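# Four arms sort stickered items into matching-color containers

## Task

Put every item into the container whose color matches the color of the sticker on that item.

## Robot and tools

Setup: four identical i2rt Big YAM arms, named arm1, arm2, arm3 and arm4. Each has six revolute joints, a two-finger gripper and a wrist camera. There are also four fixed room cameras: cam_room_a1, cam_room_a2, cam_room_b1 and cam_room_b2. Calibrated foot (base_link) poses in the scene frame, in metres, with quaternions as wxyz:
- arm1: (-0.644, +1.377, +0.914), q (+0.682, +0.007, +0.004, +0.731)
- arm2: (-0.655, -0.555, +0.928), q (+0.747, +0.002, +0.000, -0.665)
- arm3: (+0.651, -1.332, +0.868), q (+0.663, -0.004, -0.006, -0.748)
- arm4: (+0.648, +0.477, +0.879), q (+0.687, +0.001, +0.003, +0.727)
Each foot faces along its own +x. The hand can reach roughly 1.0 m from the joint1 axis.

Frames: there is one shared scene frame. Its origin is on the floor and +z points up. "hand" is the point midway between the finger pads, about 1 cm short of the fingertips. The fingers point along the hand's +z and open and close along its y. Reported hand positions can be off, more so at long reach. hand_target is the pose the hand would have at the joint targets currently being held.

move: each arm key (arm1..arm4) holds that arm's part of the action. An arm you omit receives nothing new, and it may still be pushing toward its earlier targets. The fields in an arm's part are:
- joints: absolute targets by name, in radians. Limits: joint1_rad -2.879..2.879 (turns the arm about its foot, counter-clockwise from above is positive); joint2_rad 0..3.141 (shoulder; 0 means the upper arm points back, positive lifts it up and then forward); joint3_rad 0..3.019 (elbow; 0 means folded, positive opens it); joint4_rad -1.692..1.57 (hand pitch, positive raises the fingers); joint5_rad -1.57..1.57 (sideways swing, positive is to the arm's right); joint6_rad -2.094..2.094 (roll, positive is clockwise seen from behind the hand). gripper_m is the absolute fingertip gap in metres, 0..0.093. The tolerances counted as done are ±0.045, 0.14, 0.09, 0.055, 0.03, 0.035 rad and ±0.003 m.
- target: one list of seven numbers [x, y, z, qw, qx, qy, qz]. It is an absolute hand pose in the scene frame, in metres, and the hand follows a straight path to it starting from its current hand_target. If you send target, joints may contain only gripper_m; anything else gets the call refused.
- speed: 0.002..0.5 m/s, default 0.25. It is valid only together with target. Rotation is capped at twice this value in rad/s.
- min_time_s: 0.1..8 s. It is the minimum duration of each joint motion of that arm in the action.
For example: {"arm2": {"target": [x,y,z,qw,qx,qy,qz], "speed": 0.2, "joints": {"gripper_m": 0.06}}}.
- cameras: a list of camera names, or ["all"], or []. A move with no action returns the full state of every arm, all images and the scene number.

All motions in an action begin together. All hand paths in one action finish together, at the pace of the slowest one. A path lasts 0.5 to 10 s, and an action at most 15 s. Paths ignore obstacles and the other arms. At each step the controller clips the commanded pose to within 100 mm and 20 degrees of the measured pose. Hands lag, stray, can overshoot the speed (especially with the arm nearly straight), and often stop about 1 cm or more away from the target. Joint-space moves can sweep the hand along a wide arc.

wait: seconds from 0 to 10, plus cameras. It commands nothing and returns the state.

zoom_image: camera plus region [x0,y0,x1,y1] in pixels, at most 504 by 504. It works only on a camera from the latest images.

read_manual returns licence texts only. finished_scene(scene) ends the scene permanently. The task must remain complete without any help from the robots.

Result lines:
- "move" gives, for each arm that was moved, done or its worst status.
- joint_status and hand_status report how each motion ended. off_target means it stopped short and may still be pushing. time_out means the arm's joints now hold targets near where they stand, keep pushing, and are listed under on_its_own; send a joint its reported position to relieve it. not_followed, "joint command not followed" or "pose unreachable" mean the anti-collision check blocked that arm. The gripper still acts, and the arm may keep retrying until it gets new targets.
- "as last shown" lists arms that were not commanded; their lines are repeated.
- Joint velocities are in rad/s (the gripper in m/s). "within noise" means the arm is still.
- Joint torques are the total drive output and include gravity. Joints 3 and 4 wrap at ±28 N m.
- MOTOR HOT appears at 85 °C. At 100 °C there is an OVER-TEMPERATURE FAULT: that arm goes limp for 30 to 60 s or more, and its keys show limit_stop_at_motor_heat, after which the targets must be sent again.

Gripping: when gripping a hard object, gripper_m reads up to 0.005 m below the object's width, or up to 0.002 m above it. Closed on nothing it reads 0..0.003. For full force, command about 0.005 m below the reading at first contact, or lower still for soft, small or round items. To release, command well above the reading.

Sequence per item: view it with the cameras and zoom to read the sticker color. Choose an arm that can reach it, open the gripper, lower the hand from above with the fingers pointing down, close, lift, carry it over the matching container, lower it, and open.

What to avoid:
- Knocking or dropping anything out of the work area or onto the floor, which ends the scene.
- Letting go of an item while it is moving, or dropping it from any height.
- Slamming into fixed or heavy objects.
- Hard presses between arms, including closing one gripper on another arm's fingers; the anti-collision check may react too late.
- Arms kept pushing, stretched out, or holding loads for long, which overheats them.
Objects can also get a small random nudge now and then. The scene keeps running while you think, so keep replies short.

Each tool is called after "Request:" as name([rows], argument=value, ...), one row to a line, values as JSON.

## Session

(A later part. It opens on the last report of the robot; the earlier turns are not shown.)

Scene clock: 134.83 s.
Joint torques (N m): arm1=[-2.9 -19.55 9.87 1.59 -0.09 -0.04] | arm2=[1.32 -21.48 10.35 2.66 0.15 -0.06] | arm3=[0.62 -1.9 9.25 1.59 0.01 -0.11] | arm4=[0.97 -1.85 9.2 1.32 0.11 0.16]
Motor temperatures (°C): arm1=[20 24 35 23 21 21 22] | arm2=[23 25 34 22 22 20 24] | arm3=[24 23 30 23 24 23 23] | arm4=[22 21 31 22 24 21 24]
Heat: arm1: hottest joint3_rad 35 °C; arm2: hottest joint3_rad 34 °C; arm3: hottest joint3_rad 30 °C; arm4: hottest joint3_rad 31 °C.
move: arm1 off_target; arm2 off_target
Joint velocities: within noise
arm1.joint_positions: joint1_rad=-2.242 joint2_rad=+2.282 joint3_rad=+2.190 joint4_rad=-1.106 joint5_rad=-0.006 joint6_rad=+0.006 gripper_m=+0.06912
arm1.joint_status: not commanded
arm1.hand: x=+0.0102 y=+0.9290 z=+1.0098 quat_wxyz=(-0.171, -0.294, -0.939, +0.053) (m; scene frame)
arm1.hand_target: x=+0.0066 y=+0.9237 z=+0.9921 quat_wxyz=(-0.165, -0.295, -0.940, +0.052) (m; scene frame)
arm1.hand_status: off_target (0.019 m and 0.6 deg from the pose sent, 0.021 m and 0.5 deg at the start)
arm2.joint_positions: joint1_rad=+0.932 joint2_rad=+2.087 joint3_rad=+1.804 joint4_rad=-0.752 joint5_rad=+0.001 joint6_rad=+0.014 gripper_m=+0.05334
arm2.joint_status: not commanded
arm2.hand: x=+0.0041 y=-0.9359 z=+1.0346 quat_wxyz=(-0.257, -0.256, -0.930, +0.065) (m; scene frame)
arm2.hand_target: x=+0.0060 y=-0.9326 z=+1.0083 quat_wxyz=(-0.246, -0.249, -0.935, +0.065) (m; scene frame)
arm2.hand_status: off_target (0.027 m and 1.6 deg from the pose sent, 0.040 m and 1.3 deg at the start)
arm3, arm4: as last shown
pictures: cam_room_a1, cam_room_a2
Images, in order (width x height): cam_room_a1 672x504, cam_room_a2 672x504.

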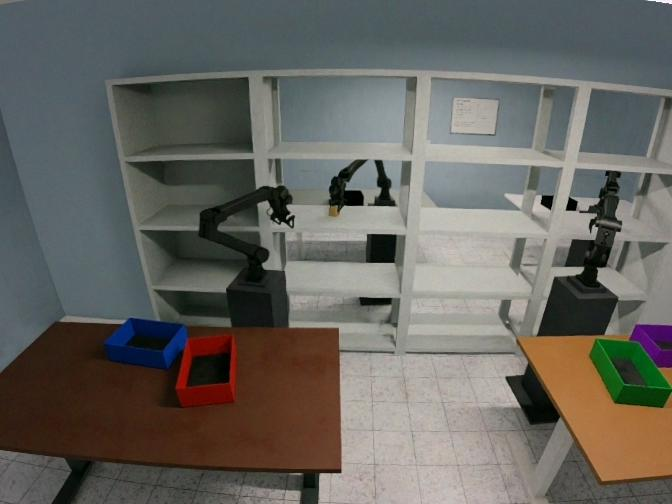

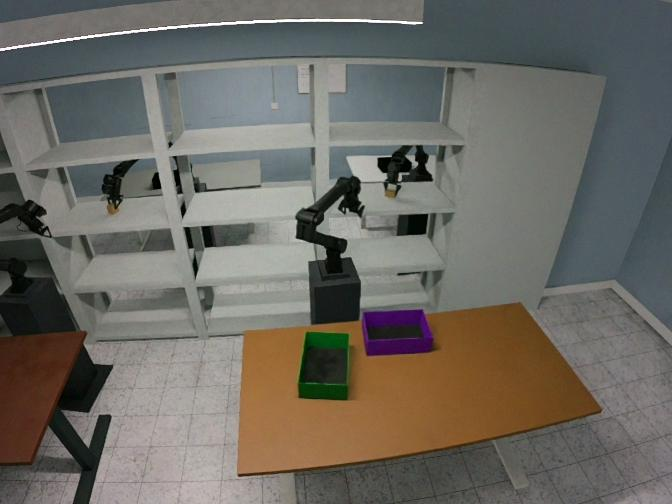

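Request:
move(arm1={"joints": {"gripper_m": 0.093}}, arm2={"target": [0.006, -0.933, 0.996, 0.246, 0.2486, 0.9345, -0.0655], "speed": 0.05}, cameras=["arm1_cam_wrist"])

Request:
move(arm1={"target": [-0.05, 0.963, 1.095, 0.1656, 0.2945, 0.9397, -0.0519], "speed": 0.15}, arm2={"joints": {"gripper_m": 0.093}}, cameras=["arm1_cam_wrist"])

Request:
move(arm1={"target": [-0.38, 1.19, 1.13, 0.2227, 0.2907, 0.9279, -0.0698], "speed": 0.35}, arm2={"target": [-0.06, -0.90, 1.11, 0.2256, 0.25, 0.9397, -0.06], "speed": 0.15}, cameras=[])

Request:
move(arm2={"target": [-0.38, -0.715, 1.14, 0.2256, 0.25, 0.9397, -0.06], "speed": 0.35}, arm3={"target": [0.061, -0.972, 1.085, 0.0753, -0.9248, 0.2625, 0.2651], "speed": 0.25}, arm4={"target": [0.048, 0.905, 1.075, 0.0778, -0.9212, 0.2905, 0.2468], "speed": 0.25}, cameras=["arm3_cam_wrist", "arm4_cam_wrist", "cam_room_a1", "cam_room_a2"])

Scene clock: 146.93 s.
Joint torques (N m): arm1=[-2.26 -19.9 11.18 1.51 -0.05 -0.02] | arm2=[1.26 -20.78 9.8 2.66 0.11 -0.06] | arm3=[0.62 -1.96 9.26 1.61 0.01 -0.11] | arm4=[0.91 -2.32 9.24 1.28 0.11 0.17]
Motor temperatures (°C): arm1=[20 24 35 23 21 21 22] | arm2=[23 25 33 22 22 20 24] | arm3=[24 23 30 23 24 23 23] | arm4=[22 21 32 22 24 21 24]
Heat: arm1: hottest joint3_rad 35 °C; arm2: hottest joint3_rad 33 °C; arm3: hottest joint3_rad 30 °C; arm4: hottest joint3_rad 32 °C.
move: arm1 done; arm2 off_target
Joint velocities: within noise
arm1.joint_positions: joint1_rad=-2.242 joint2_rad=+2.282 joint3_rad=+2.176 joint4_rad=-1.100 joint5_rad=-0.006 joint6_rad=+0.007 gripper_m=+0.09297
arm1.joint_status: all done
arm1.hand: x=+0.0080 y=+0.9306 z=+1.0033 quat_wxyz=(-0.166, -0.294, -0.940, +0.051) (m; scene frame)
arm1.hand_target: x=+0.0067 y=+0.9238 z=+0.9923 quat_wxyz=(-0.166, -0.295, -0.940, +0.052) (m; scene frame)
arm1.hand_status: not commanded
arm2.joint_positions: joint1_rad=+0.932 joint2_rad=+2.087 joint3_rad=+1.791 joint4_rad=-0.724 joint5_rad=+0.002 joint6_rad=+0.014 gripper_m=+0.05334
arm2.joint_status: not commanded
arm2.hand: x=+0.0055 y=-0.9367 z=+1.0313 quat_wxyz=(-0.263, -0.256, -0.928, +0.067) (m; scene frame)
arm2.hand_target: x=+0.0046 y=-0.9324 z=+0.9967 quat_wxyz=(-0.246, -0.249, -0.935, +0.065) (m; scene frame)
arm2.hand_status: off_target (0.036 m and 2.3 deg from the pose sent, 0.039 m and 1.6 deg at the start)
arm3, arm4: as last shown
pictures: arm1_cam_wrist
Images, in order (width x height): arm1_cam_wrist 672x504.

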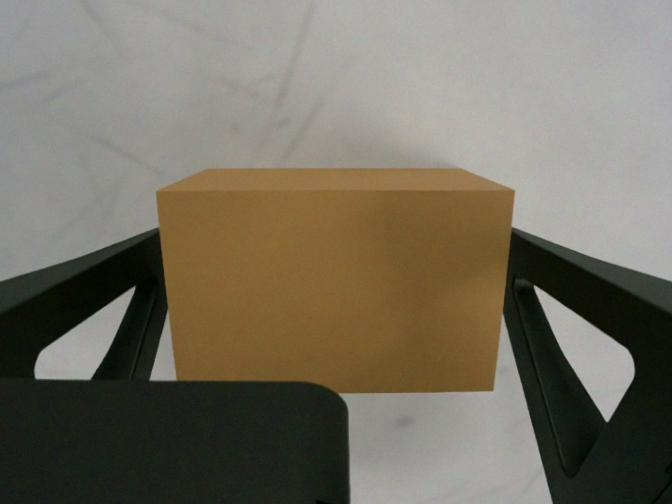

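Scene clock: 148.50 s.
Joint torques (N m): arm1=[-2.73 -19.02 11.28 0.75 0.02 0] | arm2=[1.14 -20.89 9.81 2.58 0.11 -0.06] | arm3=[0.62 -1.96 9.22 1.62 0.01 -0.13] | arm4=[1.08 -1.96 9.18 1.33 0.15 0.16]
Motor temperatures (°C): arm1=[20 24 35 23 21 21 22] | arm2=[23 25 33 22 22 20 24] | arm3=[24 23 30 23 24 23 23] | arm4=[22 21 33 22 24 21 24]
Heat: arm1: hottest joint3_rad 35 °C; arm2: hottest joint3_rad 33 °C; arm3: hottest joint3_rad 30 °C; arm4: hottest joint3_rad 33 °C.
move: arm1 done; arm2 done
Joint velocities: within noise
arm1.joint_positions: joint1_rad=-2.242 joint2_rad=+2.040 joint3_rad=+1.990 joint4_rad=-1.157 joint5_rad=-0.008 joint6_rad=+0.006 gripper_m=+0.09297
arm1.joint_status: not commanded
arm1.hand: x=-0.0443 y=+0.9675 z=+1.0901 quat_wxyz=(-0.166, -0.294, -0.940, +0.051) (m; scene frame)
arm1.hand_target: x=-0.0500 y=+0.9631 z=+1.0950 quat_wxyz=(-0.166, -0.295, -0.940, +0.052) (m; scene frame)
arm1.hand_status: done (0.009 m and 0.2 deg from the pose sent, 0.113 m and 0.1 deg at the start)
arm2.joint_positions: joint1_rad=+0.932 joint2_rad=+2.087 joint3_rad=+1.791 joint4_rad=-0.722 joint5_rad=+0.002 joint6_rad=+0.014 gripper_m=+0.09292
arm2.joint_status: all done
arm2.hand: x=+0.0058 y=-0.9369 z=+1.0313 quat_wxyz=(-0.264, -0.255, -0.928, +0.068) (m; scene frame)
arm2.hand_target: x=+0.0046 y=-0.9323 z=+0.9965 quat_wxyz=(-0.246, -0.249, -0.935, +0.065) (m; scene frame)
arm2.hand_status: not commanded
arm3, arm4: as last shown
pictures: arm1_cam_wrist
Images, in order (width x height): arm1_cam_wrist 672x504.

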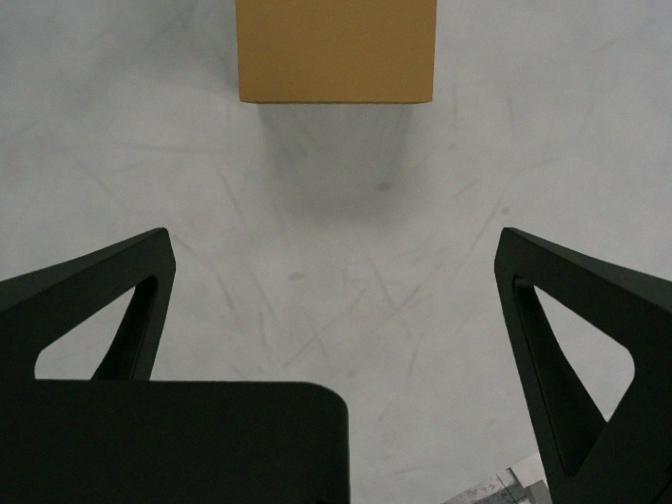

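Scene clock: 150.43 s.
Joint torques (N m): arm1=[-2.14 -0.5 11.89 0.84 -0.04 -0.02] | arm2=[0.79 -22.65 10.02 1.16 -0.01 -0.08] | arm3=[0.62 -1.9 9.24 1.63 0.01 -0.11] | arm4=[1.14 -1.79 9.16 1.32 0.17 0.16]
Motor temperatures (°C): arm1=[20 24 35 23 21 21 22] | arm2=[23 26 33 22 22 20 24] | arm3=[24 23 30 23 24 23 23] | arm4=[22 21 33 22 24 21 24]
Heat: arm1: hottest joint3_rad 35 °C; arm2: hottest joint3_rad 33 °C; arm3: hottest joint3_rad 30 °C; arm4: hottest joint3_rad 33 °C.
move: arm1 done; arm2 done
Joint velocities: within noise
arm1.joint_positions: joint1_rad=-2.258 joint2_rad=+0.841 joint3_rad=+0.795 joint4_rad=-1.024 joint5_rad=-0.014 joint6_rad=-0.009 gripper_m=+0.09297
arm1.joint_status: not commanded
arm1.hand: x=-0.3777 y=+1.1926 z=+1.1322 quat_wxyz=(-0.230, -0.289, -0.927, +0.071) (m; scene frame)
arm1.hand_target: x=-0.3799 y=+1.1901 z=+1.1300 quat_wxyz=(-0.223, -0.291, -0.928, +0.070) (m; scene frame)
arm1.hand_status: done (0.004 m and 0.9 deg from the pose sent, 0.405 m and 7.0 deg at the start)
arm2.joint_positions: joint1_rad=+0.932 joint2_rad=+1.883 joint3_rad=+1.709 joint4_rad=-0.905 joint5_rad=+0.002 joint6_rad=+0.011 gripper_m=+0.09292
arm2.joint_status: not commanded
arm2.hand: x=-0.0526 y=-0.9037 z=+1.1134 quat_wxyz=(-0.236, -0.256, -0.936, +0.061) (m; scene frame)
arm2.hand_target: x=-0.0599 y=-0.9001 z=+1.1100 quat_wxyz=(-0.226, -0.250, -0.940, +0.060) (m; scene frame)
arm2.hand_status: done (0.009 m and 1.4 deg from the pose sent, 0.109 m and 4.7 deg at the start)
arm3, arm4: as last shown
pictures: none
No camera images: "cameras" was empty.

Scene clock: 153.10 s.
Joint torques (N m): arm1=[-2.9 -0.26 11.67 1.06 -0.09 -0.07] | arm2=[0.85 -4.66 10.43 1.17 0.04 -0.05] | arm3=[1.85 -19.78 14 0.64 0.13 -0.04] | arm4=[0.38 -21.71 13 0.39 0.2 0.11]
Motor temperatures (°C): arm1=[20 24 35 23 21 21 22] | arm2=[23 26 33 22 22 20 24] | arm3=[24 23 31 23 24 23 23] | arm4=[22 22 33 22 24 21 24]
Heat: arm1: hottest joint3_rad 35 °C; arm2: hottest joint3_rad 33 °C; arm3: hottest joint3_rad 31 °C; arm4: hottest joint3_rad 33 °C.
move: arm2 off_target; arm3 off_target; arm4 off_target
Joint velocities: within noise
arm1: as last shown
arm2.joint_positions: joint1_rad=+0.932 joint2_rad=+0.852 joint3_rad=+0.795 joint4_rad=-1.013 joint5_rad=+0.002 joint6_rad=+0.011 gripper_m=+0.09292
arm2.joint_status: not commanded
arm2.hand: x=-0.3750 y=-0.7183 z=+1.1491 quat_wxyz=(-0.240, -0.256, -0.934, +0.062) (m; scene frame)
arm2.hand_target: x=-0.3800 y=-0.7150 z=+1.1400 quat_wxyz=(-0.226, -0.250, -0.940, +0.060) (m; scene frame)
arm2.hand_status: off_target (0.011 m and 1.9 deg from the pose sent, 0.379 m and 1.4 deg at the start)
arm3.joint_positions: joint1_rad=-1.994 joint2_rad=+1.798 joint3_rad=+1.618 joint4_rad=-0.863 joint5_rad=+0.014 joint6_rad=+0.007 gripper_m=+0.09306
arm3.joint_status: not commanded
arm3.hand: x=+0.0755 y=-0.9774 z=+1.0639 quat_wxyz=(+0.070, -0.929, +0.266, +0.248) (m; scene frame)
arm3.hand_target: x=+0.0620 y=-0.9728 z=+1.0850 quat_wxyz=(+0.075, -0.925, +0.262, +0.265) (m; scene frame)
arm3.hand_status: off_target (0.026 m and 2.2 deg from the pose sent, 0.432 m and 3.0 deg at the start)
arm4.joint_positions: joint1_rad=+0.904 joint2_rad=+1.955 joint3_rad=+1.806 joint4_rad=-0.924 joint5_rad=-0.002 joint6_rad=-0.013 gripper_m=+0.09311
arm4.joint_status: not commanded
arm4.hand: x=+0.0565 y=+0.8924 z=+1.0622 quat_wxyz=(-0.072, +0.926, -0.286, -0.237) (m; scene frame)
arm4.hand_target: x=+0.0489 y=+0.9045 z=+1.0750 quat_wxyz=(-0.078, +0.921, -0.290, -0.247) (m; scene frame)
arm4.hand_status: off_target (0.020 m and 1.5 deg from the pose sent, 0.495 m and 4.4 deg at the start)
pictures: arm3_cam_wrist, arm4_cam_wrist, cam_room_a1, cam_room_a2
Images, in order (width x height): arm3_cam_wrist 672x504, arm4_cam_wrist 672x504, cam_room_a1 672x504, cam_room_a2 672x504.

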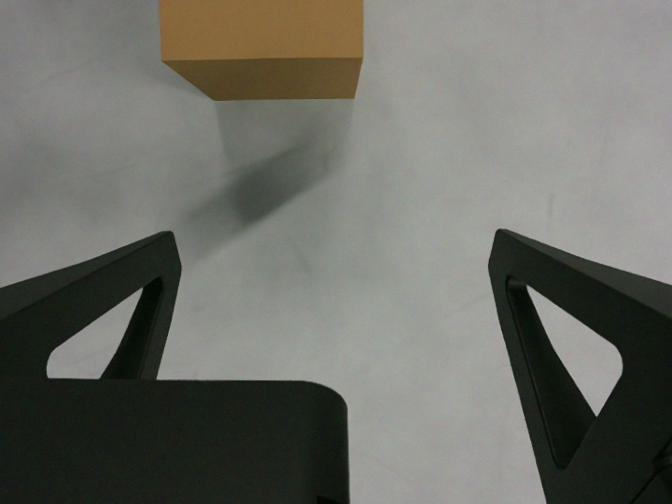

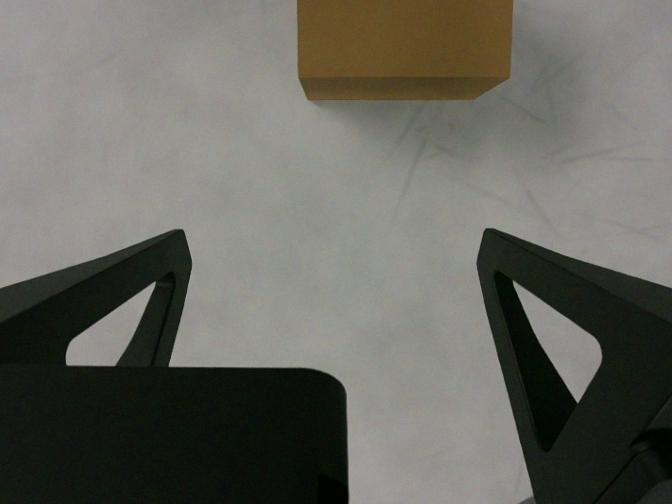

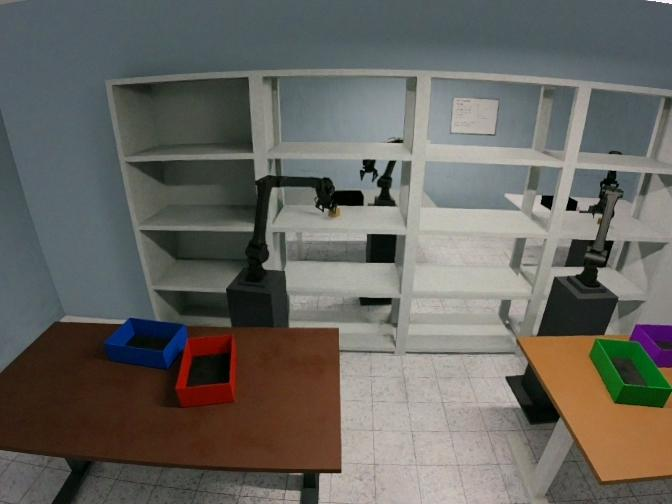

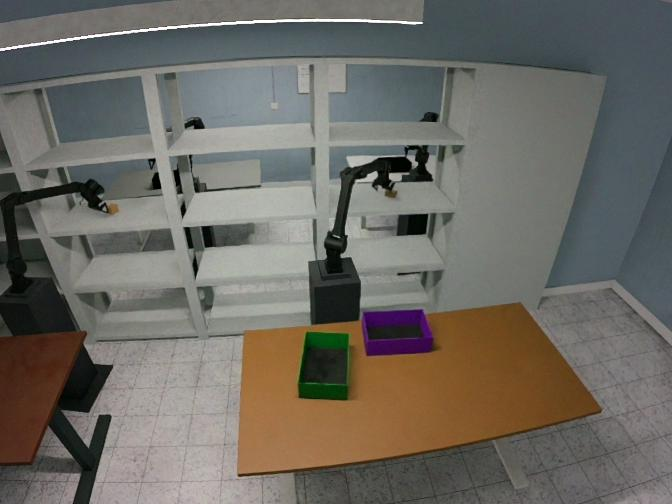

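Request:
move(arm3={"target": [0.026, -0.980, 1.047, 0.067, -0.933, 0.25, 0.25], "speed": 0.15}, arm4={"target": [0.038, 0.933, 1.05, 0.0735, -0.9261, 0.2743, 0.2481], "speed": 0.15}, cameras=["arm3_cam_wrist", "arm4_cam_wrist"])

Scene clock: 167.30 s.
Joint torques (N m): arm1=[-2.78 -1.14 11.79 0.87 -0.06 -0.06] | arm2=[0.79 -4.6 10.4 1.21 0.03 -0.06] | arm3=[2.2 -21.6 13.94 0.77 0.11 0] | arm4=[0.97 -23.18 12.94 0.84 -0.1 -0.11]
Motor temperatures (°C): arm1=[20 24 35 23 21 21 22] | arm2=[23 25 32 22 22 20 24] | arm3=[24 24 31 23 24 23 23] | arm4=[22 23 35 22 24 21 24]
Heat: arm1: hottest joint3_rad 35 °C; arm2: hottest joint3_rad 32 °C; arm3: hottest joint3_rad 31 °C; arm4: hottest joint3_rad 35 °C.
move: arm3 off_target; arm4 off_target
Joint velocities: within noise
arm1, arm2: as last shown
arm3.joint_positions: joint1_rad=-1.963 joint2_rad=+1.906 joint3_rad=+1.683 joint4_rad=-0.863 joint5_rad=+0.017 joint6_rad=+0.007 gripper_m=+0.09306
arm3.joint_status: not commanded
arm3.hand: x=+0.0439 y=-0.9834 z=+1.0235 quat_wxyz=(+0.062, -0.938, +0.253, +0.228) (m; scene frame)
arm3.hand_target: x=+0.0272 y=-0.9808 z=+1.0471 quat_wxyz=(+0.067, -0.933, +0.250, +0.250) (m; scene frame)
arm3.hand_status: off_target (0.030 m and 2.7 deg from the pose sent, 0.052 m and 1.9 deg at the start)
arm4.joint_positions: joint1_rad=+0.869 joint2_rad=+2.032 joint3_rad=+1.870 joint4_rad=-0.924 joint5_rad=-0.027 joint6_rad=-0.050 gripper_m=+0.09311
arm4.joint_status: not commanded
arm4.hand: x=+0.0523 y=+0.9221 z=+1.0385 quat_wxyz=(-0.067, +0.929, -0.282, -0.231) (m; scene frame)
arm4.hand_target: x=+0.0390 y=+0.9323 z=+1.0502 quat_wxyz=(-0.074, +0.926, -0.274, -0.248) (m; scene frame)
arm4.hand_status: off_target (0.021 m and 2.2 deg from the pose sent, 0.046 m and 1.9 deg at the start)
pictures: arm3_cam_wrist, arm4_cam_wrist
Images, in order (width x height): arm3_cam_wrist 672x504, arm4_cam_wrist 672x504.

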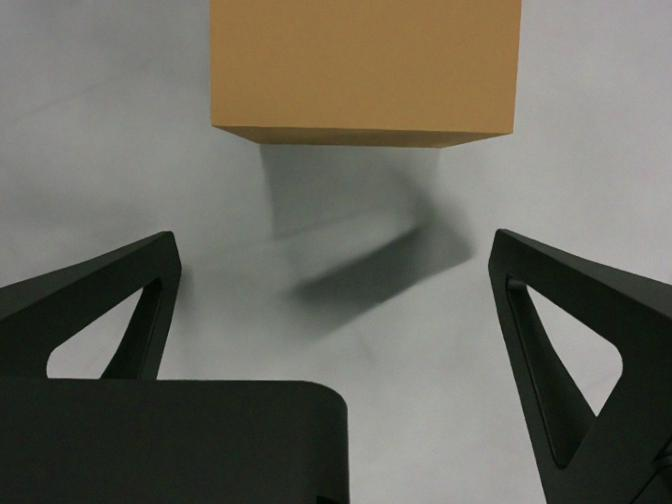

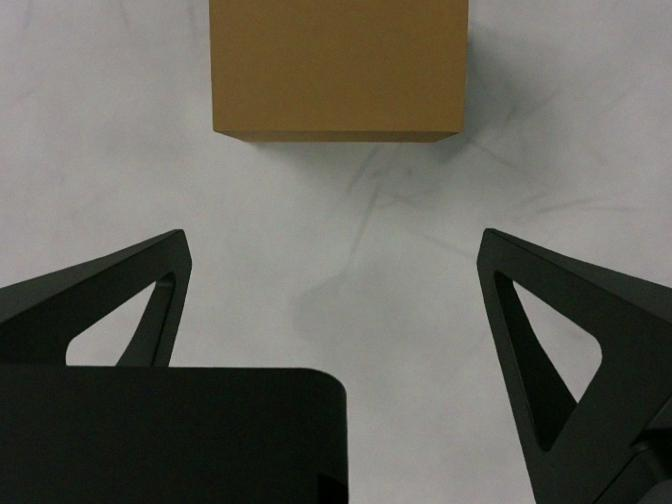

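Request:
move(arm3={"target": [-0.0189, -0.9487, 1.012, 0.0702, -0.9297, 0.2621, 0.2491], "speed": 0.1}, arm4={"target": [-0.0052, 0.9604, 1.005, 0.0735, -0.9261, 0.2743, 0.2481], "speed": 0.1}, cameras=["arm3_cam_wrist", "arm4_cam_wrist"])

Request:
move(arm3={"joints": {"gripper_m": 0.043}}, arm4={"joints": {"gripper_m": 0.059}}, cameras=["arm3_cam_wrist", "arm4_cam_wrist"])

Scene clock: 190.13 s.
Joint torques (N m): arm1=[-3.08 -0.5 11.58 0.83 -0.04 -0.06] | arm2=[0.85 -4.66 10.45 1.16 0.04 -0.07] | arm3=[1.79 -20.48 13.08 0.81 0.11 0] | arm4=[1.49 -23.94 12.49 0.85 -0.06 -0.02]
Motor temperatures (°C): arm1=[20 24 36 23 21 21 22] | arm2=[23 25 32 22 22 20 23] | arm3=[24 25 34 23 24 23 23] | arm4=[22 25 40 22 24 21 24]
Heat: arm1: hottest joint3_rad 36 °C; arm2: hottest joint3_rad 32 °C; arm3: hottest joint3_rad 34 °C; arm4: hottest joint3_rad 40 °C.
move: arm3 off_target; arm4 off_target
Joint velocities: within noise
arm1, arm2: as last shown
arm3.joint_positions: joint1_rad=-1.963 joint2_rad=+2.043 joint3_rad=+1.876 joint4_rad=-0.869 joint5_rad=+0.028 joint6_rad=+0.023 gripper_m=+0.09302
arm3.joint_status: not commanded
arm3.hand: x=-0.0066 y=-0.9529 z=+1.0212 quat_wxyz=(+0.071, -0.930, +0.261, +0.250) (m; scene frame)
arm3.hand_target: x=-0.0182 y=-0.9492 z=+1.0119 quat_wxyz=(+0.070, -0.930, +0.262, +0.250) (m; scene frame)
arm3.hand_status: off_target (0.016 m and 0.2 deg from the pose sent, 0.073 m and 3.0 deg at the start)
arm4.joint_positions: joint1_rad=+0.871 joint2_rad=+2.195 joint3_rad=+2.064 joint4_rad=-0.927 joint5_rad=-0.025 joint6_rad=-0.051 gripper_m=+0.09308
arm4.joint_status: not commanded
arm4.hand: x=+0.0073 y=+0.9539 z=+1.0122 quat_wxyz=(-0.073, +0.926, -0.280, -0.244) (m; scene frame)
arm4.hand_target: x=-0.0045 y=+0.9597 z=+1.0051 quat_wxyz=(-0.074, +0.926, -0.274, -0.249) (m; scene frame)
arm4.hand_status: off_target (0.016 m and 0.8 deg from the pose sent, 0.077 m and 2.2 deg at the start)
pictures: arm3_cam_wrist, arm4_cam_wrist
Images, in order (width x height): arm3_cam_wrist 672x504, arm4_cam_wrist 672x504.

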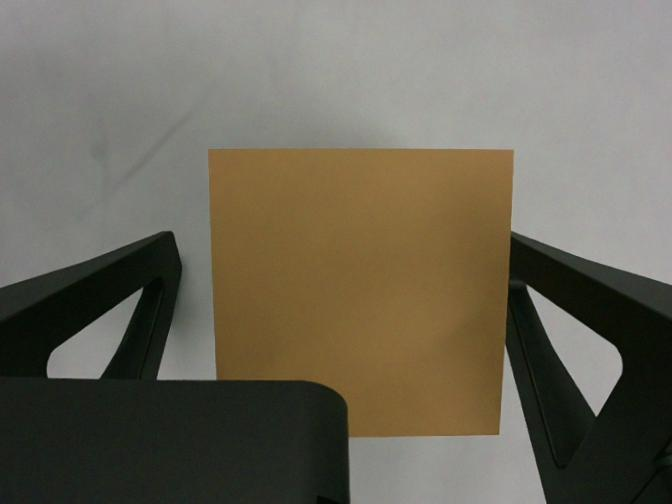

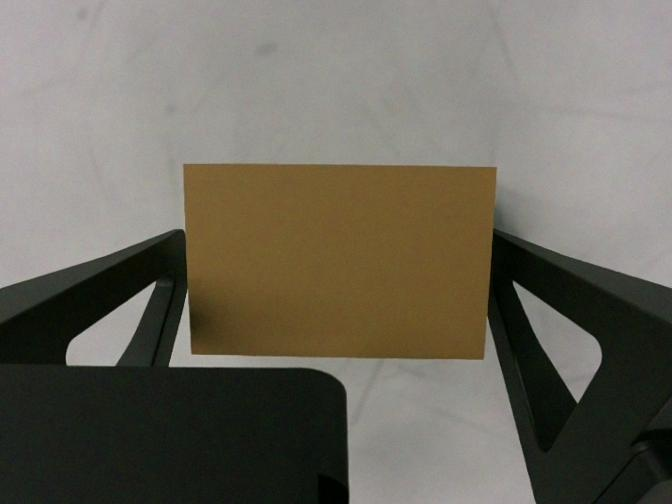

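Scene clock: 190.73 s.
Joint torques (N m): arm1=[-2.67 -0.44 11.75 0.95 -0.04 -0.05] | arm2=[0.91 -4.84 10.44 1.18 0.03 -0.06] | arm3=[1.61 -20.72 13.12 0.81 0.27 -0.02] | arm4=[1.08 -23.65 12.49 0.84 -0.03 -0.04]
Motor temperatures (°C): arm1=[20 24 36 23 21 21 22] | arm2=[23 25 32 22 22 20 23] | arm3=[24 25 34 23 24 23 23] | arm4=[22 26 40 22 24 21 24]
Heat: arm1: hottest joint3_rad 36 °C; arm2: hottest joint3_rad 32 °C; arm3: hottest joint3_rad 34 °C; arm4: hottest joint3_rad 40 °C.
move: arm3 off_target; arm4 off_target
Joint velocities: within noise
arm1, arm2: as last shown
arm3.joint_positions: joint1_rad=-1.961 joint2_rad=+2.044 joint3_rad=+1.876 joint4_rad=-0.869 joint5_rad=+0.024 joint6_rad=+0.026 gripper_m=+0.05333
arm3.joint_status: gripper_m off_target (ended at +0.05336, target +0.04300)
arm3.hand: x=-0.0079 y=-0.9553 z=+1.0209 quat_wxyz=(+0.068, -0.930, +0.260, +0.251) (m; scene frame)
arm3.hand_target: x=-0.0182 y=-0.9492 z=+1.0119 quat_wxyz=(+0.070, -0.930, +0.262, +0.250) (m; scene frame)
arm3.hand_status: not commanded
arm4.joint_positions: joint1_rad=+0.870 joint2_rad=+2.196 joint3_rad=+2.064 joint4_rad=-0.927 joint5_rad=-0.025 joint6_rad=-0.051 gripper_m=+0.06942
arm4.joint_status: gripper_m off_target (ended at +0.06945, target +0.05900)
arm4.hand: x=+0.0075 y=+0.9541 z=+1.0119 quat_wxyz=(-0.073, +0.926, -0.280, -0.244) (m; scene frame)
arm4.hand_target: x=-0.0044 y=+0.9598 z=+1.0049 quat_wxyz=(-0.074, +0.926, -0.274, -0.249) (m; scene frame)
arm4.hand_status: not commanded
pictures: arm3_cam_wrist, arm4_cam_wrist
Images, in order (width x height): arm3_cam_wrist 672x504, arm4_cam_wrist 672x504.

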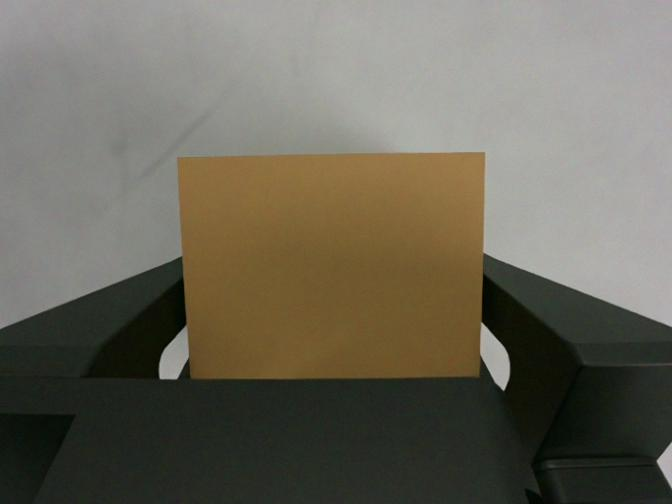

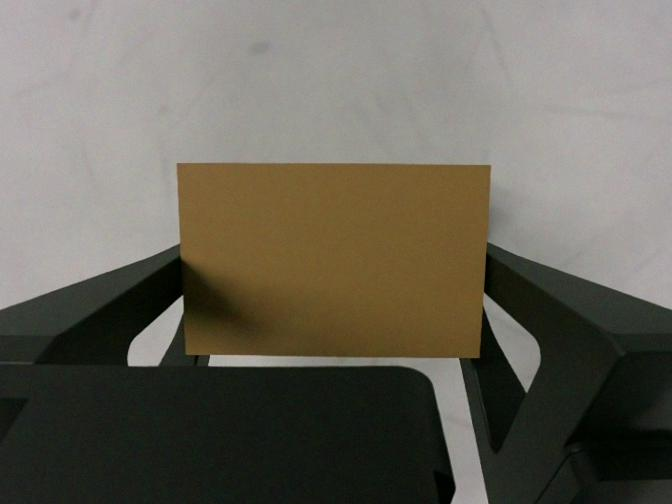

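Request:
move(arm3={"target": [0.02, -0.967, 1.12, 0.0702, -0.9297, 0.2621, 0.2491], "speed": 0.15}, arm4={"target": [0.03, 0.94, 1.12, 0.0735, -0.9261, 0.2743, 0.2481], "speed": 0.15}, cameras=["cam_room_a1", "cam_room_a2"])

Request:
move(arm3={"target": [0.39, -1.17, 1.15, 0.0702, -0.9297, 0.2621, 0.2491], "speed": 0.3}, arm4={"target": [0.38, 0.68, 1.15, 0.0735, -0.9261, 0.2743, 0.2481], "speed": 0.3}, cameras=[])

Request:
move(arm3={"joints": {"joint1_rad": 1.016, "joint2_rad": 0.696, "joint3_rad": 1.0, "joint4_rad": -1.40, "joint5_rad": 0, "joint6_rad": 0}, "min_time_s": 4}, arm4={"joints": {"joint1_rad": -1.173, "joint2_rad": 0.696, "joint3_rad": 1.0, "joint4_rad": -1.40, "joint5_rad": 0, "joint6_rad": 0}, "min_time_s": 3.5}, cameras=["arm3_cam_wrist", "arm4_cam_wrist"])

Request:
move(arm3={"target": [1.155, -1.741, 0.95, 0.2468, 0.2904, 0.9212, -0.0778], "speed": 0.3}, arm4={"target": [1.12, 0.72, 0.95, 0.2522, -0.2173, 0.9412, 0.0582], "speed": 0.3}, cameras=["arm3_cam_wrist", "arm4_cam_wrist", "cam_room_a1", "cam_room_a2"])

Scene clock: 208.17 s.
Joint torques (N m): arm1=[-2.84 -0.26 11.86 0.75 -0.07 -0.06] | arm2=[0.79 -4.66 10.44 1.17 0.04 -0.07] | arm3=[1.38 -23.88 14.05 0.66 0.12 -0.05] | arm4=[0.44 -26.4 12.49 0.39 -0.08 -0.05]
Motor temperatures (°C): arm1=[20 24 36 23 21 21 22] | arm2=[23 25 31 22 22 20 23] | arm3=[24 25 34 23 24 23 24] | arm4=[22 27 39 22 24 21 25]
Heat: arm1: hottest joint3_rad 36 °C; arm2: hottest joint3_rad 31 °C; arm3: hottest joint3_rad 34 °C; arm4: hottest joint3_rad 39 °C.
move: arm3 off_target; arm4 off_target
Joint velocities: within noise
arm1, arm2: as last shown
arm3.joint_positions: joint1_rad=-1.961 joint2_rad=+1.934 joint3_rad=+1.901 joint4_rad=-1.060 joint5_rad=+0.026 joint6_rad=+0.027 gripper_m=+0.05332
arm3.joint_status: not commanded
arm3.hand: x=+0.0288 y=-0.9745 z=+1.0891 quat_wxyz=(+0.063, -0.936, +0.262, +0.224) (m; scene frame)
arm3.hand_target: x=+0.0212 y=-0.9679 z=+1.1199 quat_wxyz=(+0.070, -0.930, +0.262, +0.249) (m; scene frame)
arm3.hand_status: off_target (0.033 m and 3.1 deg from the pose sent, 0.104 m and 0.4 deg at the start)
arm4.joint_positions: joint1_rad=+0.870 joint2_rad=+2.090 joint3_rad=+2.104 joint4_rad=-1.110 joint5_rad=-0.027 joint6_rad=-0.054 gripper_m=+0.06942
arm4.joint_status: not commanded
arm4.hand: x=+0.0353 y=+0.9333 z=+1.0912 quat_wxyz=(-0.066, +0.930, -0.280, -0.227) (m; scene frame)
arm4.hand_target: x=+0.0310 y=+0.9393 z=+1.1198 quat_wxyz=(-0.074, +0.926, -0.274, -0.248) (m; scene frame)
arm4.hand_status: off_target (0.030 m and 2.6 deg from the pose sent, 0.111 m and 0.8 deg at the start)
pictures: cam_room_a1, cam_room_a2
Images, in order (width x height): cam_room_a1 672x504, cam_room_a2 672x504.

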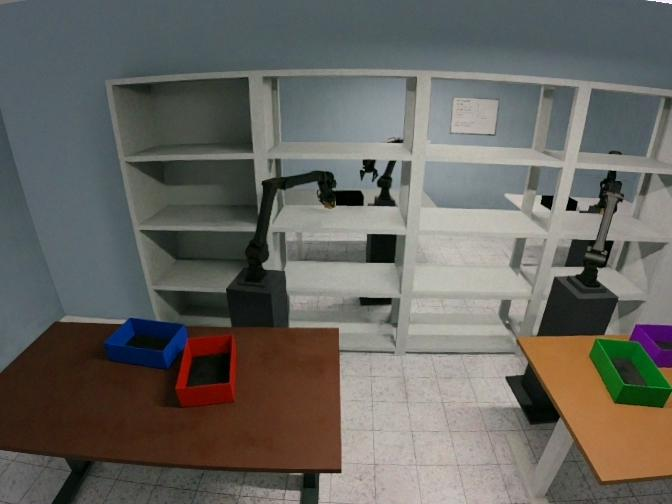

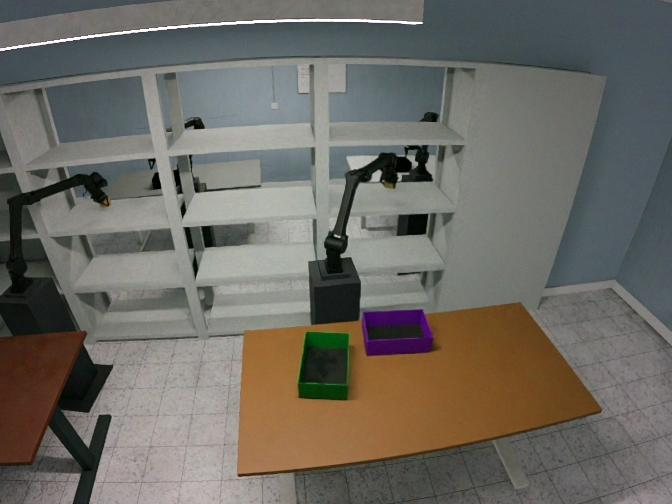

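Scene clock: 210.40 s.
Joint torques (N m): arm1=[-2.84 0.26 11.69 0.84 0 0.01] | arm2=[0.85 -4.66 10.43 1.17 0.04 -0.06] | arm3=[0.21 -2.61 9.35 0.83 -0.07 -0.12] | arm4=[0.32 -3.43 9.46 0.46 -0.08 -0.11]
Motor temperatures (°C): arm1=[20 24 36 23 21 21 22] | arm2=[23 25 31 22 22 20 23] | arm3=[24 25 34 23 24 23 24] | arm4=[22 27 39 22 24 21 25]
Heat: arm1: hottest joint3_rad 36 °C; arm2: hottest joint3_rad 31 °C; arm3: hottest joint3_rad 34 °C; arm4: hottest joint3_rad 39 °C.
move: arm3 done; arm4 done
Joint velocities: within noise
arm1, arm2: as last shown
arm3.joint_positions: joint1_rad=-1.967 joint2_rad=+0.775 joint3_rad=+0.925 joint4_rad=-1.174 joint5_rad=+0.021 joint6_rad=+0.018 gripper_m=+0.05332
arm3.joint_status: not commanded
arm3.hand: x=+0.3872 y=-1.1732 z=+1.1542 quat_wxyz=(+0.070, -0.929, +0.259, +0.257) (m; scene frame)
arm3.hand_target: x=+0.3900 y=-1.1700 z=+1.1501 quat_wxyz=(+0.070, -0.930, +0.262, +0.249) (m; scene frame)
arm3.hand_status: done (0.006 m and 1.0 deg from the pose sent, 0.415 m and 3.1 deg at the start)
arm4.joint_positions: joint1_rad=+0.861 joint2_rad=+0.865 joint3_rad=+0.927 joint4_rad=-1.093 joint5_rad=-0.034 joint6_rad=-0.063 gripper_m=+0.06942
arm4.joint_status: not commanded
arm4.hand: x=+0.3788 y=+0.6784 z=+1.1533 quat_wxyz=(-0.076, +0.923, -0.277, -0.257) (m; scene frame)
arm4.hand_target: x=+0.3800 y=+0.6800 z=+1.1501 quat_wxyz=(-0.074, +0.926, -0.274, -0.248) (m; scene frame)
arm4.hand_status: done (0.004 m and 1.1 deg from the pose sent, 0.432 m and 2.6 deg at the start)
pictures: none
No camera images: "cameras" was empty.

Scene clock: 214.73 s.
Joint torques (N m): arm1=[-3.31 -0.67 11.54 0.8 -0.04 -0.04] | arm2=[0.85 -4.84 10.43 1.18 0.03 -0.06] | arm3=[1.9 -2.43 14.39 0.55 -0.01 -0.11] | arm4=[0.67 -2.32 12.85 0.29 0.15 0.21]
Motor temperatures (°C): arm1=[20 24 36 23 21 21 22] | arm2=[23 25 31 22 22 20 23] | arm3=[24 25 34 23 24 23 24] | arm4=[22 26 40 22 24 21 26]
Heat: arm1: hottest joint3_rad 36 °C; arm2: hottest joint3_rad 31 °C; arm3: hottest joint3_rad 34 °C; arm4: hottest joint3_rad 40 °C.
move: arm3 done; arm4 done
Joint velocities: within noise
arm1, arm2: as last shown
arm3.joint_positions: joint1_rad=+1.007 joint2_rad=+0.706 joint3_rad=+0.940 joint4_rad=-1.394 joint5_rad=+0.001 joint6_rad=+0.007 gripper_m=+0.05323
arm3.joint_status: all done
arm3.hand: x=+0.8425 y=-1.4852 z=+1.1589 quat_wxyz=(-0.195, -0.331, -0.920, +0.074) (m; scene frame)
arm3.hand_target: x=+0.8474 y=-1.4854 z=+1.1892 quat_wxyz=(-0.225, -0.321, -0.916, +0.084) (m; scene frame)
arm3.hand_status: not commanded
arm4.joint_positions: joint1_rad=-1.172 joint2_rad=+0.707 joint3_rad=+0.943 joint4_rad=-1.389 joint5_rad=-0.002 joint6_rad=-0.013 gripper_m=+0.06942
arm4.joint_status: all done
arm4.hand: x=+0.8737 y=+0.5882 z=+1.1682 quat_wxyz=(-0.199, +0.228, -0.952, -0.045) (m; scene frame)
arm4.hand_target: x=+0.8765 y=+0.5888 z=+1.1968 quat_wxyz=(-0.226, +0.219, -0.948, -0.052) (m; scene frame)
arm4.hand_status: not commanded
pictures: arm3_cam_wrist, arm4_cam_wrist
Images, in order (width x height): arm3_cam_wrist 672x504, arm4_cam_wrist 672x504.

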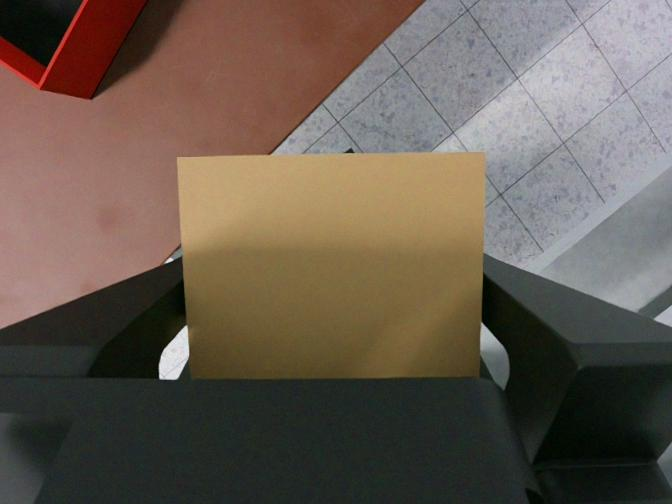

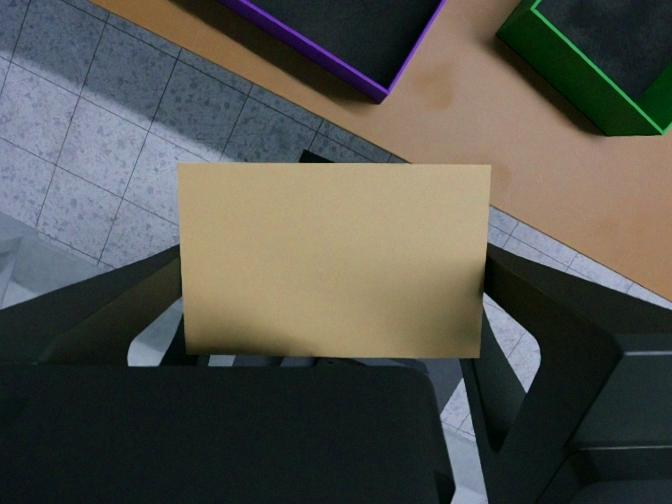

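Scene clock: 217.03 s.
Joint torques (N m): arm1=[-2.61 -0.56 11.71 0.84 -0.04 -0.03] | arm2=[0.85 -4.72 10.44 1.16 0.03 -0.07] | arm3=[0.44 -19.9 12.45 1.35 -0.11 -0.13] | arm4=[1.67 -14.21 10.78 1.35 0.19 0.18]
Motor temperatures (°C): arm1=[20 24 36 23 21 21 22] | arm2=[23 25 31 22 22 20 23] | arm3=[24 25 34 23 24 23 24] | arm4=[22 26 40 22 24 21 26]
Heat: arm1: hottest joint3_rad 36 °C; arm2: hottest joint3_rad 31 °C; arm3: hottest joint3_rad 34 °C; arm4: hottest joint3_rad 40 °C.
move: arm3 off_target; arm4 off_target
Joint velocities: within noise
arm1.joint_positions: joint1_rad=-2.258 joint2_rad=+0.841 joint3_rad=+0.795 joint4_rad=-1.024 joint5_rad=-0.014 joint6_rad=-0.009 gripper_m=+0.09297
arm1.joint_status: not commanded
arm1.hand: x=-0.3777 y=+1.1926 z=+1.1322 quat_wxyz=(-0.230, -0.289, -0.927, +0.071) (m; scene frame)
arm1.hand_target: x=-0.3799 y=+1.1901 z=+1.1300 quat_wxyz=(-0.223, -0.291, -0.928, +0.070) (m; scene frame)
arm1.hand_status: not commanded
arm2: as last shown
arm3.joint_positions: joint1_rad=+1.007 joint2_rad=+1.857 joint3_rad=+1.299 joint4_rad=-0.570 joint5_rad=-0.048 joint6_rad=-0.062 gripper_m=+0.05323
arm3.joint_status: not commanded
arm3.hand: x=+1.1393 y=-1.7198 z=+0.9221 quat_wxyz=(-0.216, -0.293, -0.929, +0.065) (m; scene frame)
arm3.hand_target: x=+1.1534 y=-1.7398 z=+0.9508 quat_wxyz=(-0.247, -0.290, -0.921, +0.078) (m; scene frame)
arm3.hand_status: off_target (0.038 m and 4.0 deg from the pose sent, 0.455 m and 7.5 deg at the start)
arm4.joint_positions: joint1_rad=-1.156 joint2_rad=+1.569 joint3_rad=+0.913 joint4_rad=-0.445 joint5_rad=+0.008 joint6_rad=+0.009 gripper_m=+0.06942
arm4.joint_status: not commanded
arm4.hand: x=+1.0979 y=+0.7049 z=+0.9313 quat_wxyz=(-0.224, +0.222, -0.948, -0.051) (m; scene frame)
arm4.hand_target: x=+1.1185 y=+0.7193 z=+0.9508 quat_wxyz=(-0.252, +0.217, -0.941, -0.059) (m; scene frame)
arm4.hand_status: off_target (0.033 m and 3.5 deg from the pose sent, 0.355 m and 6.5 deg at the start)
pictures: arm3_cam_wrist, arm4_cam_wrist, cam_room_a1, cam_room_a2
Images, in order (width x height): arm3_cam_wrist 672x504, arm4_cam_wrist 672x504, cam_room_a1 672x504, cam_room_a2 672x504.

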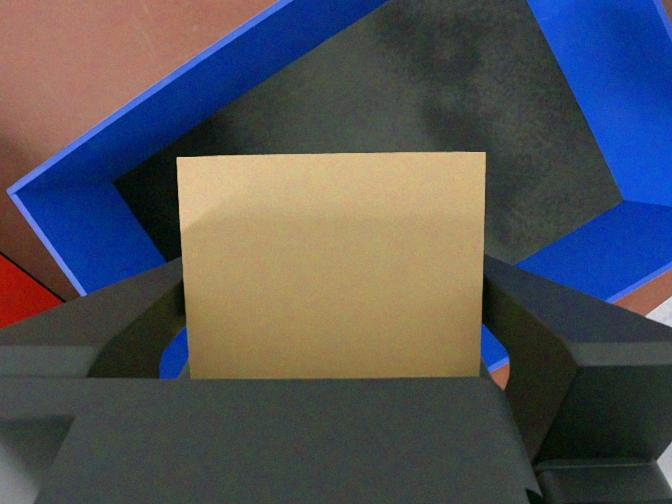

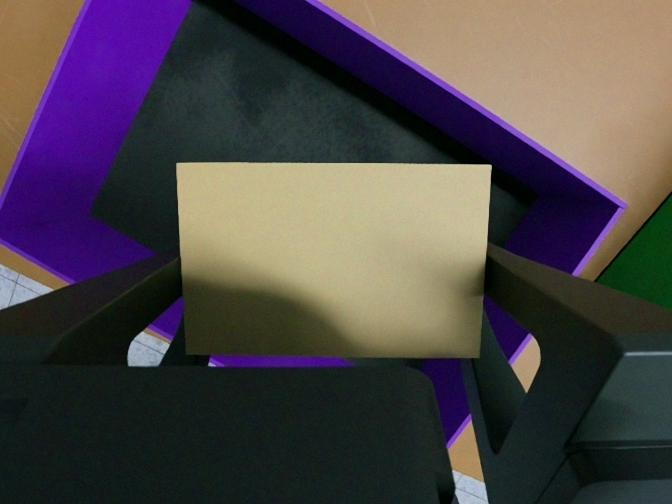

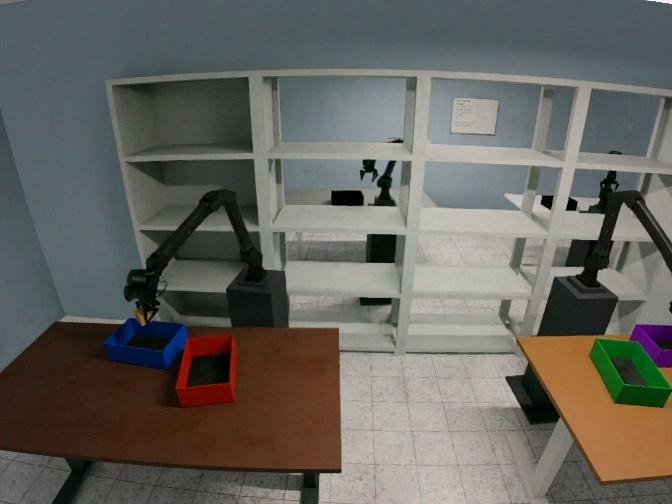

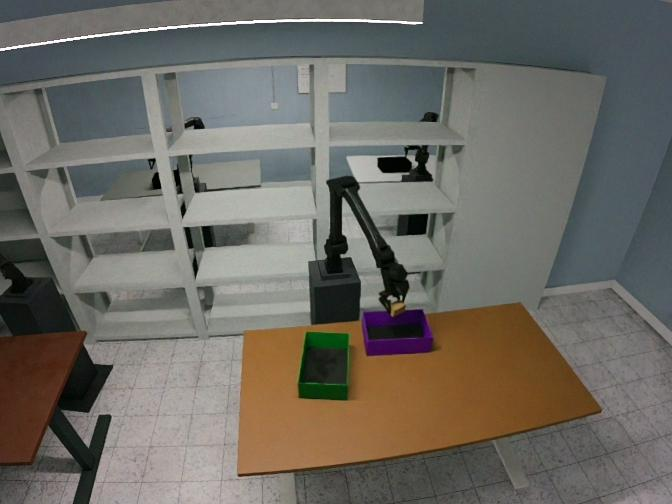

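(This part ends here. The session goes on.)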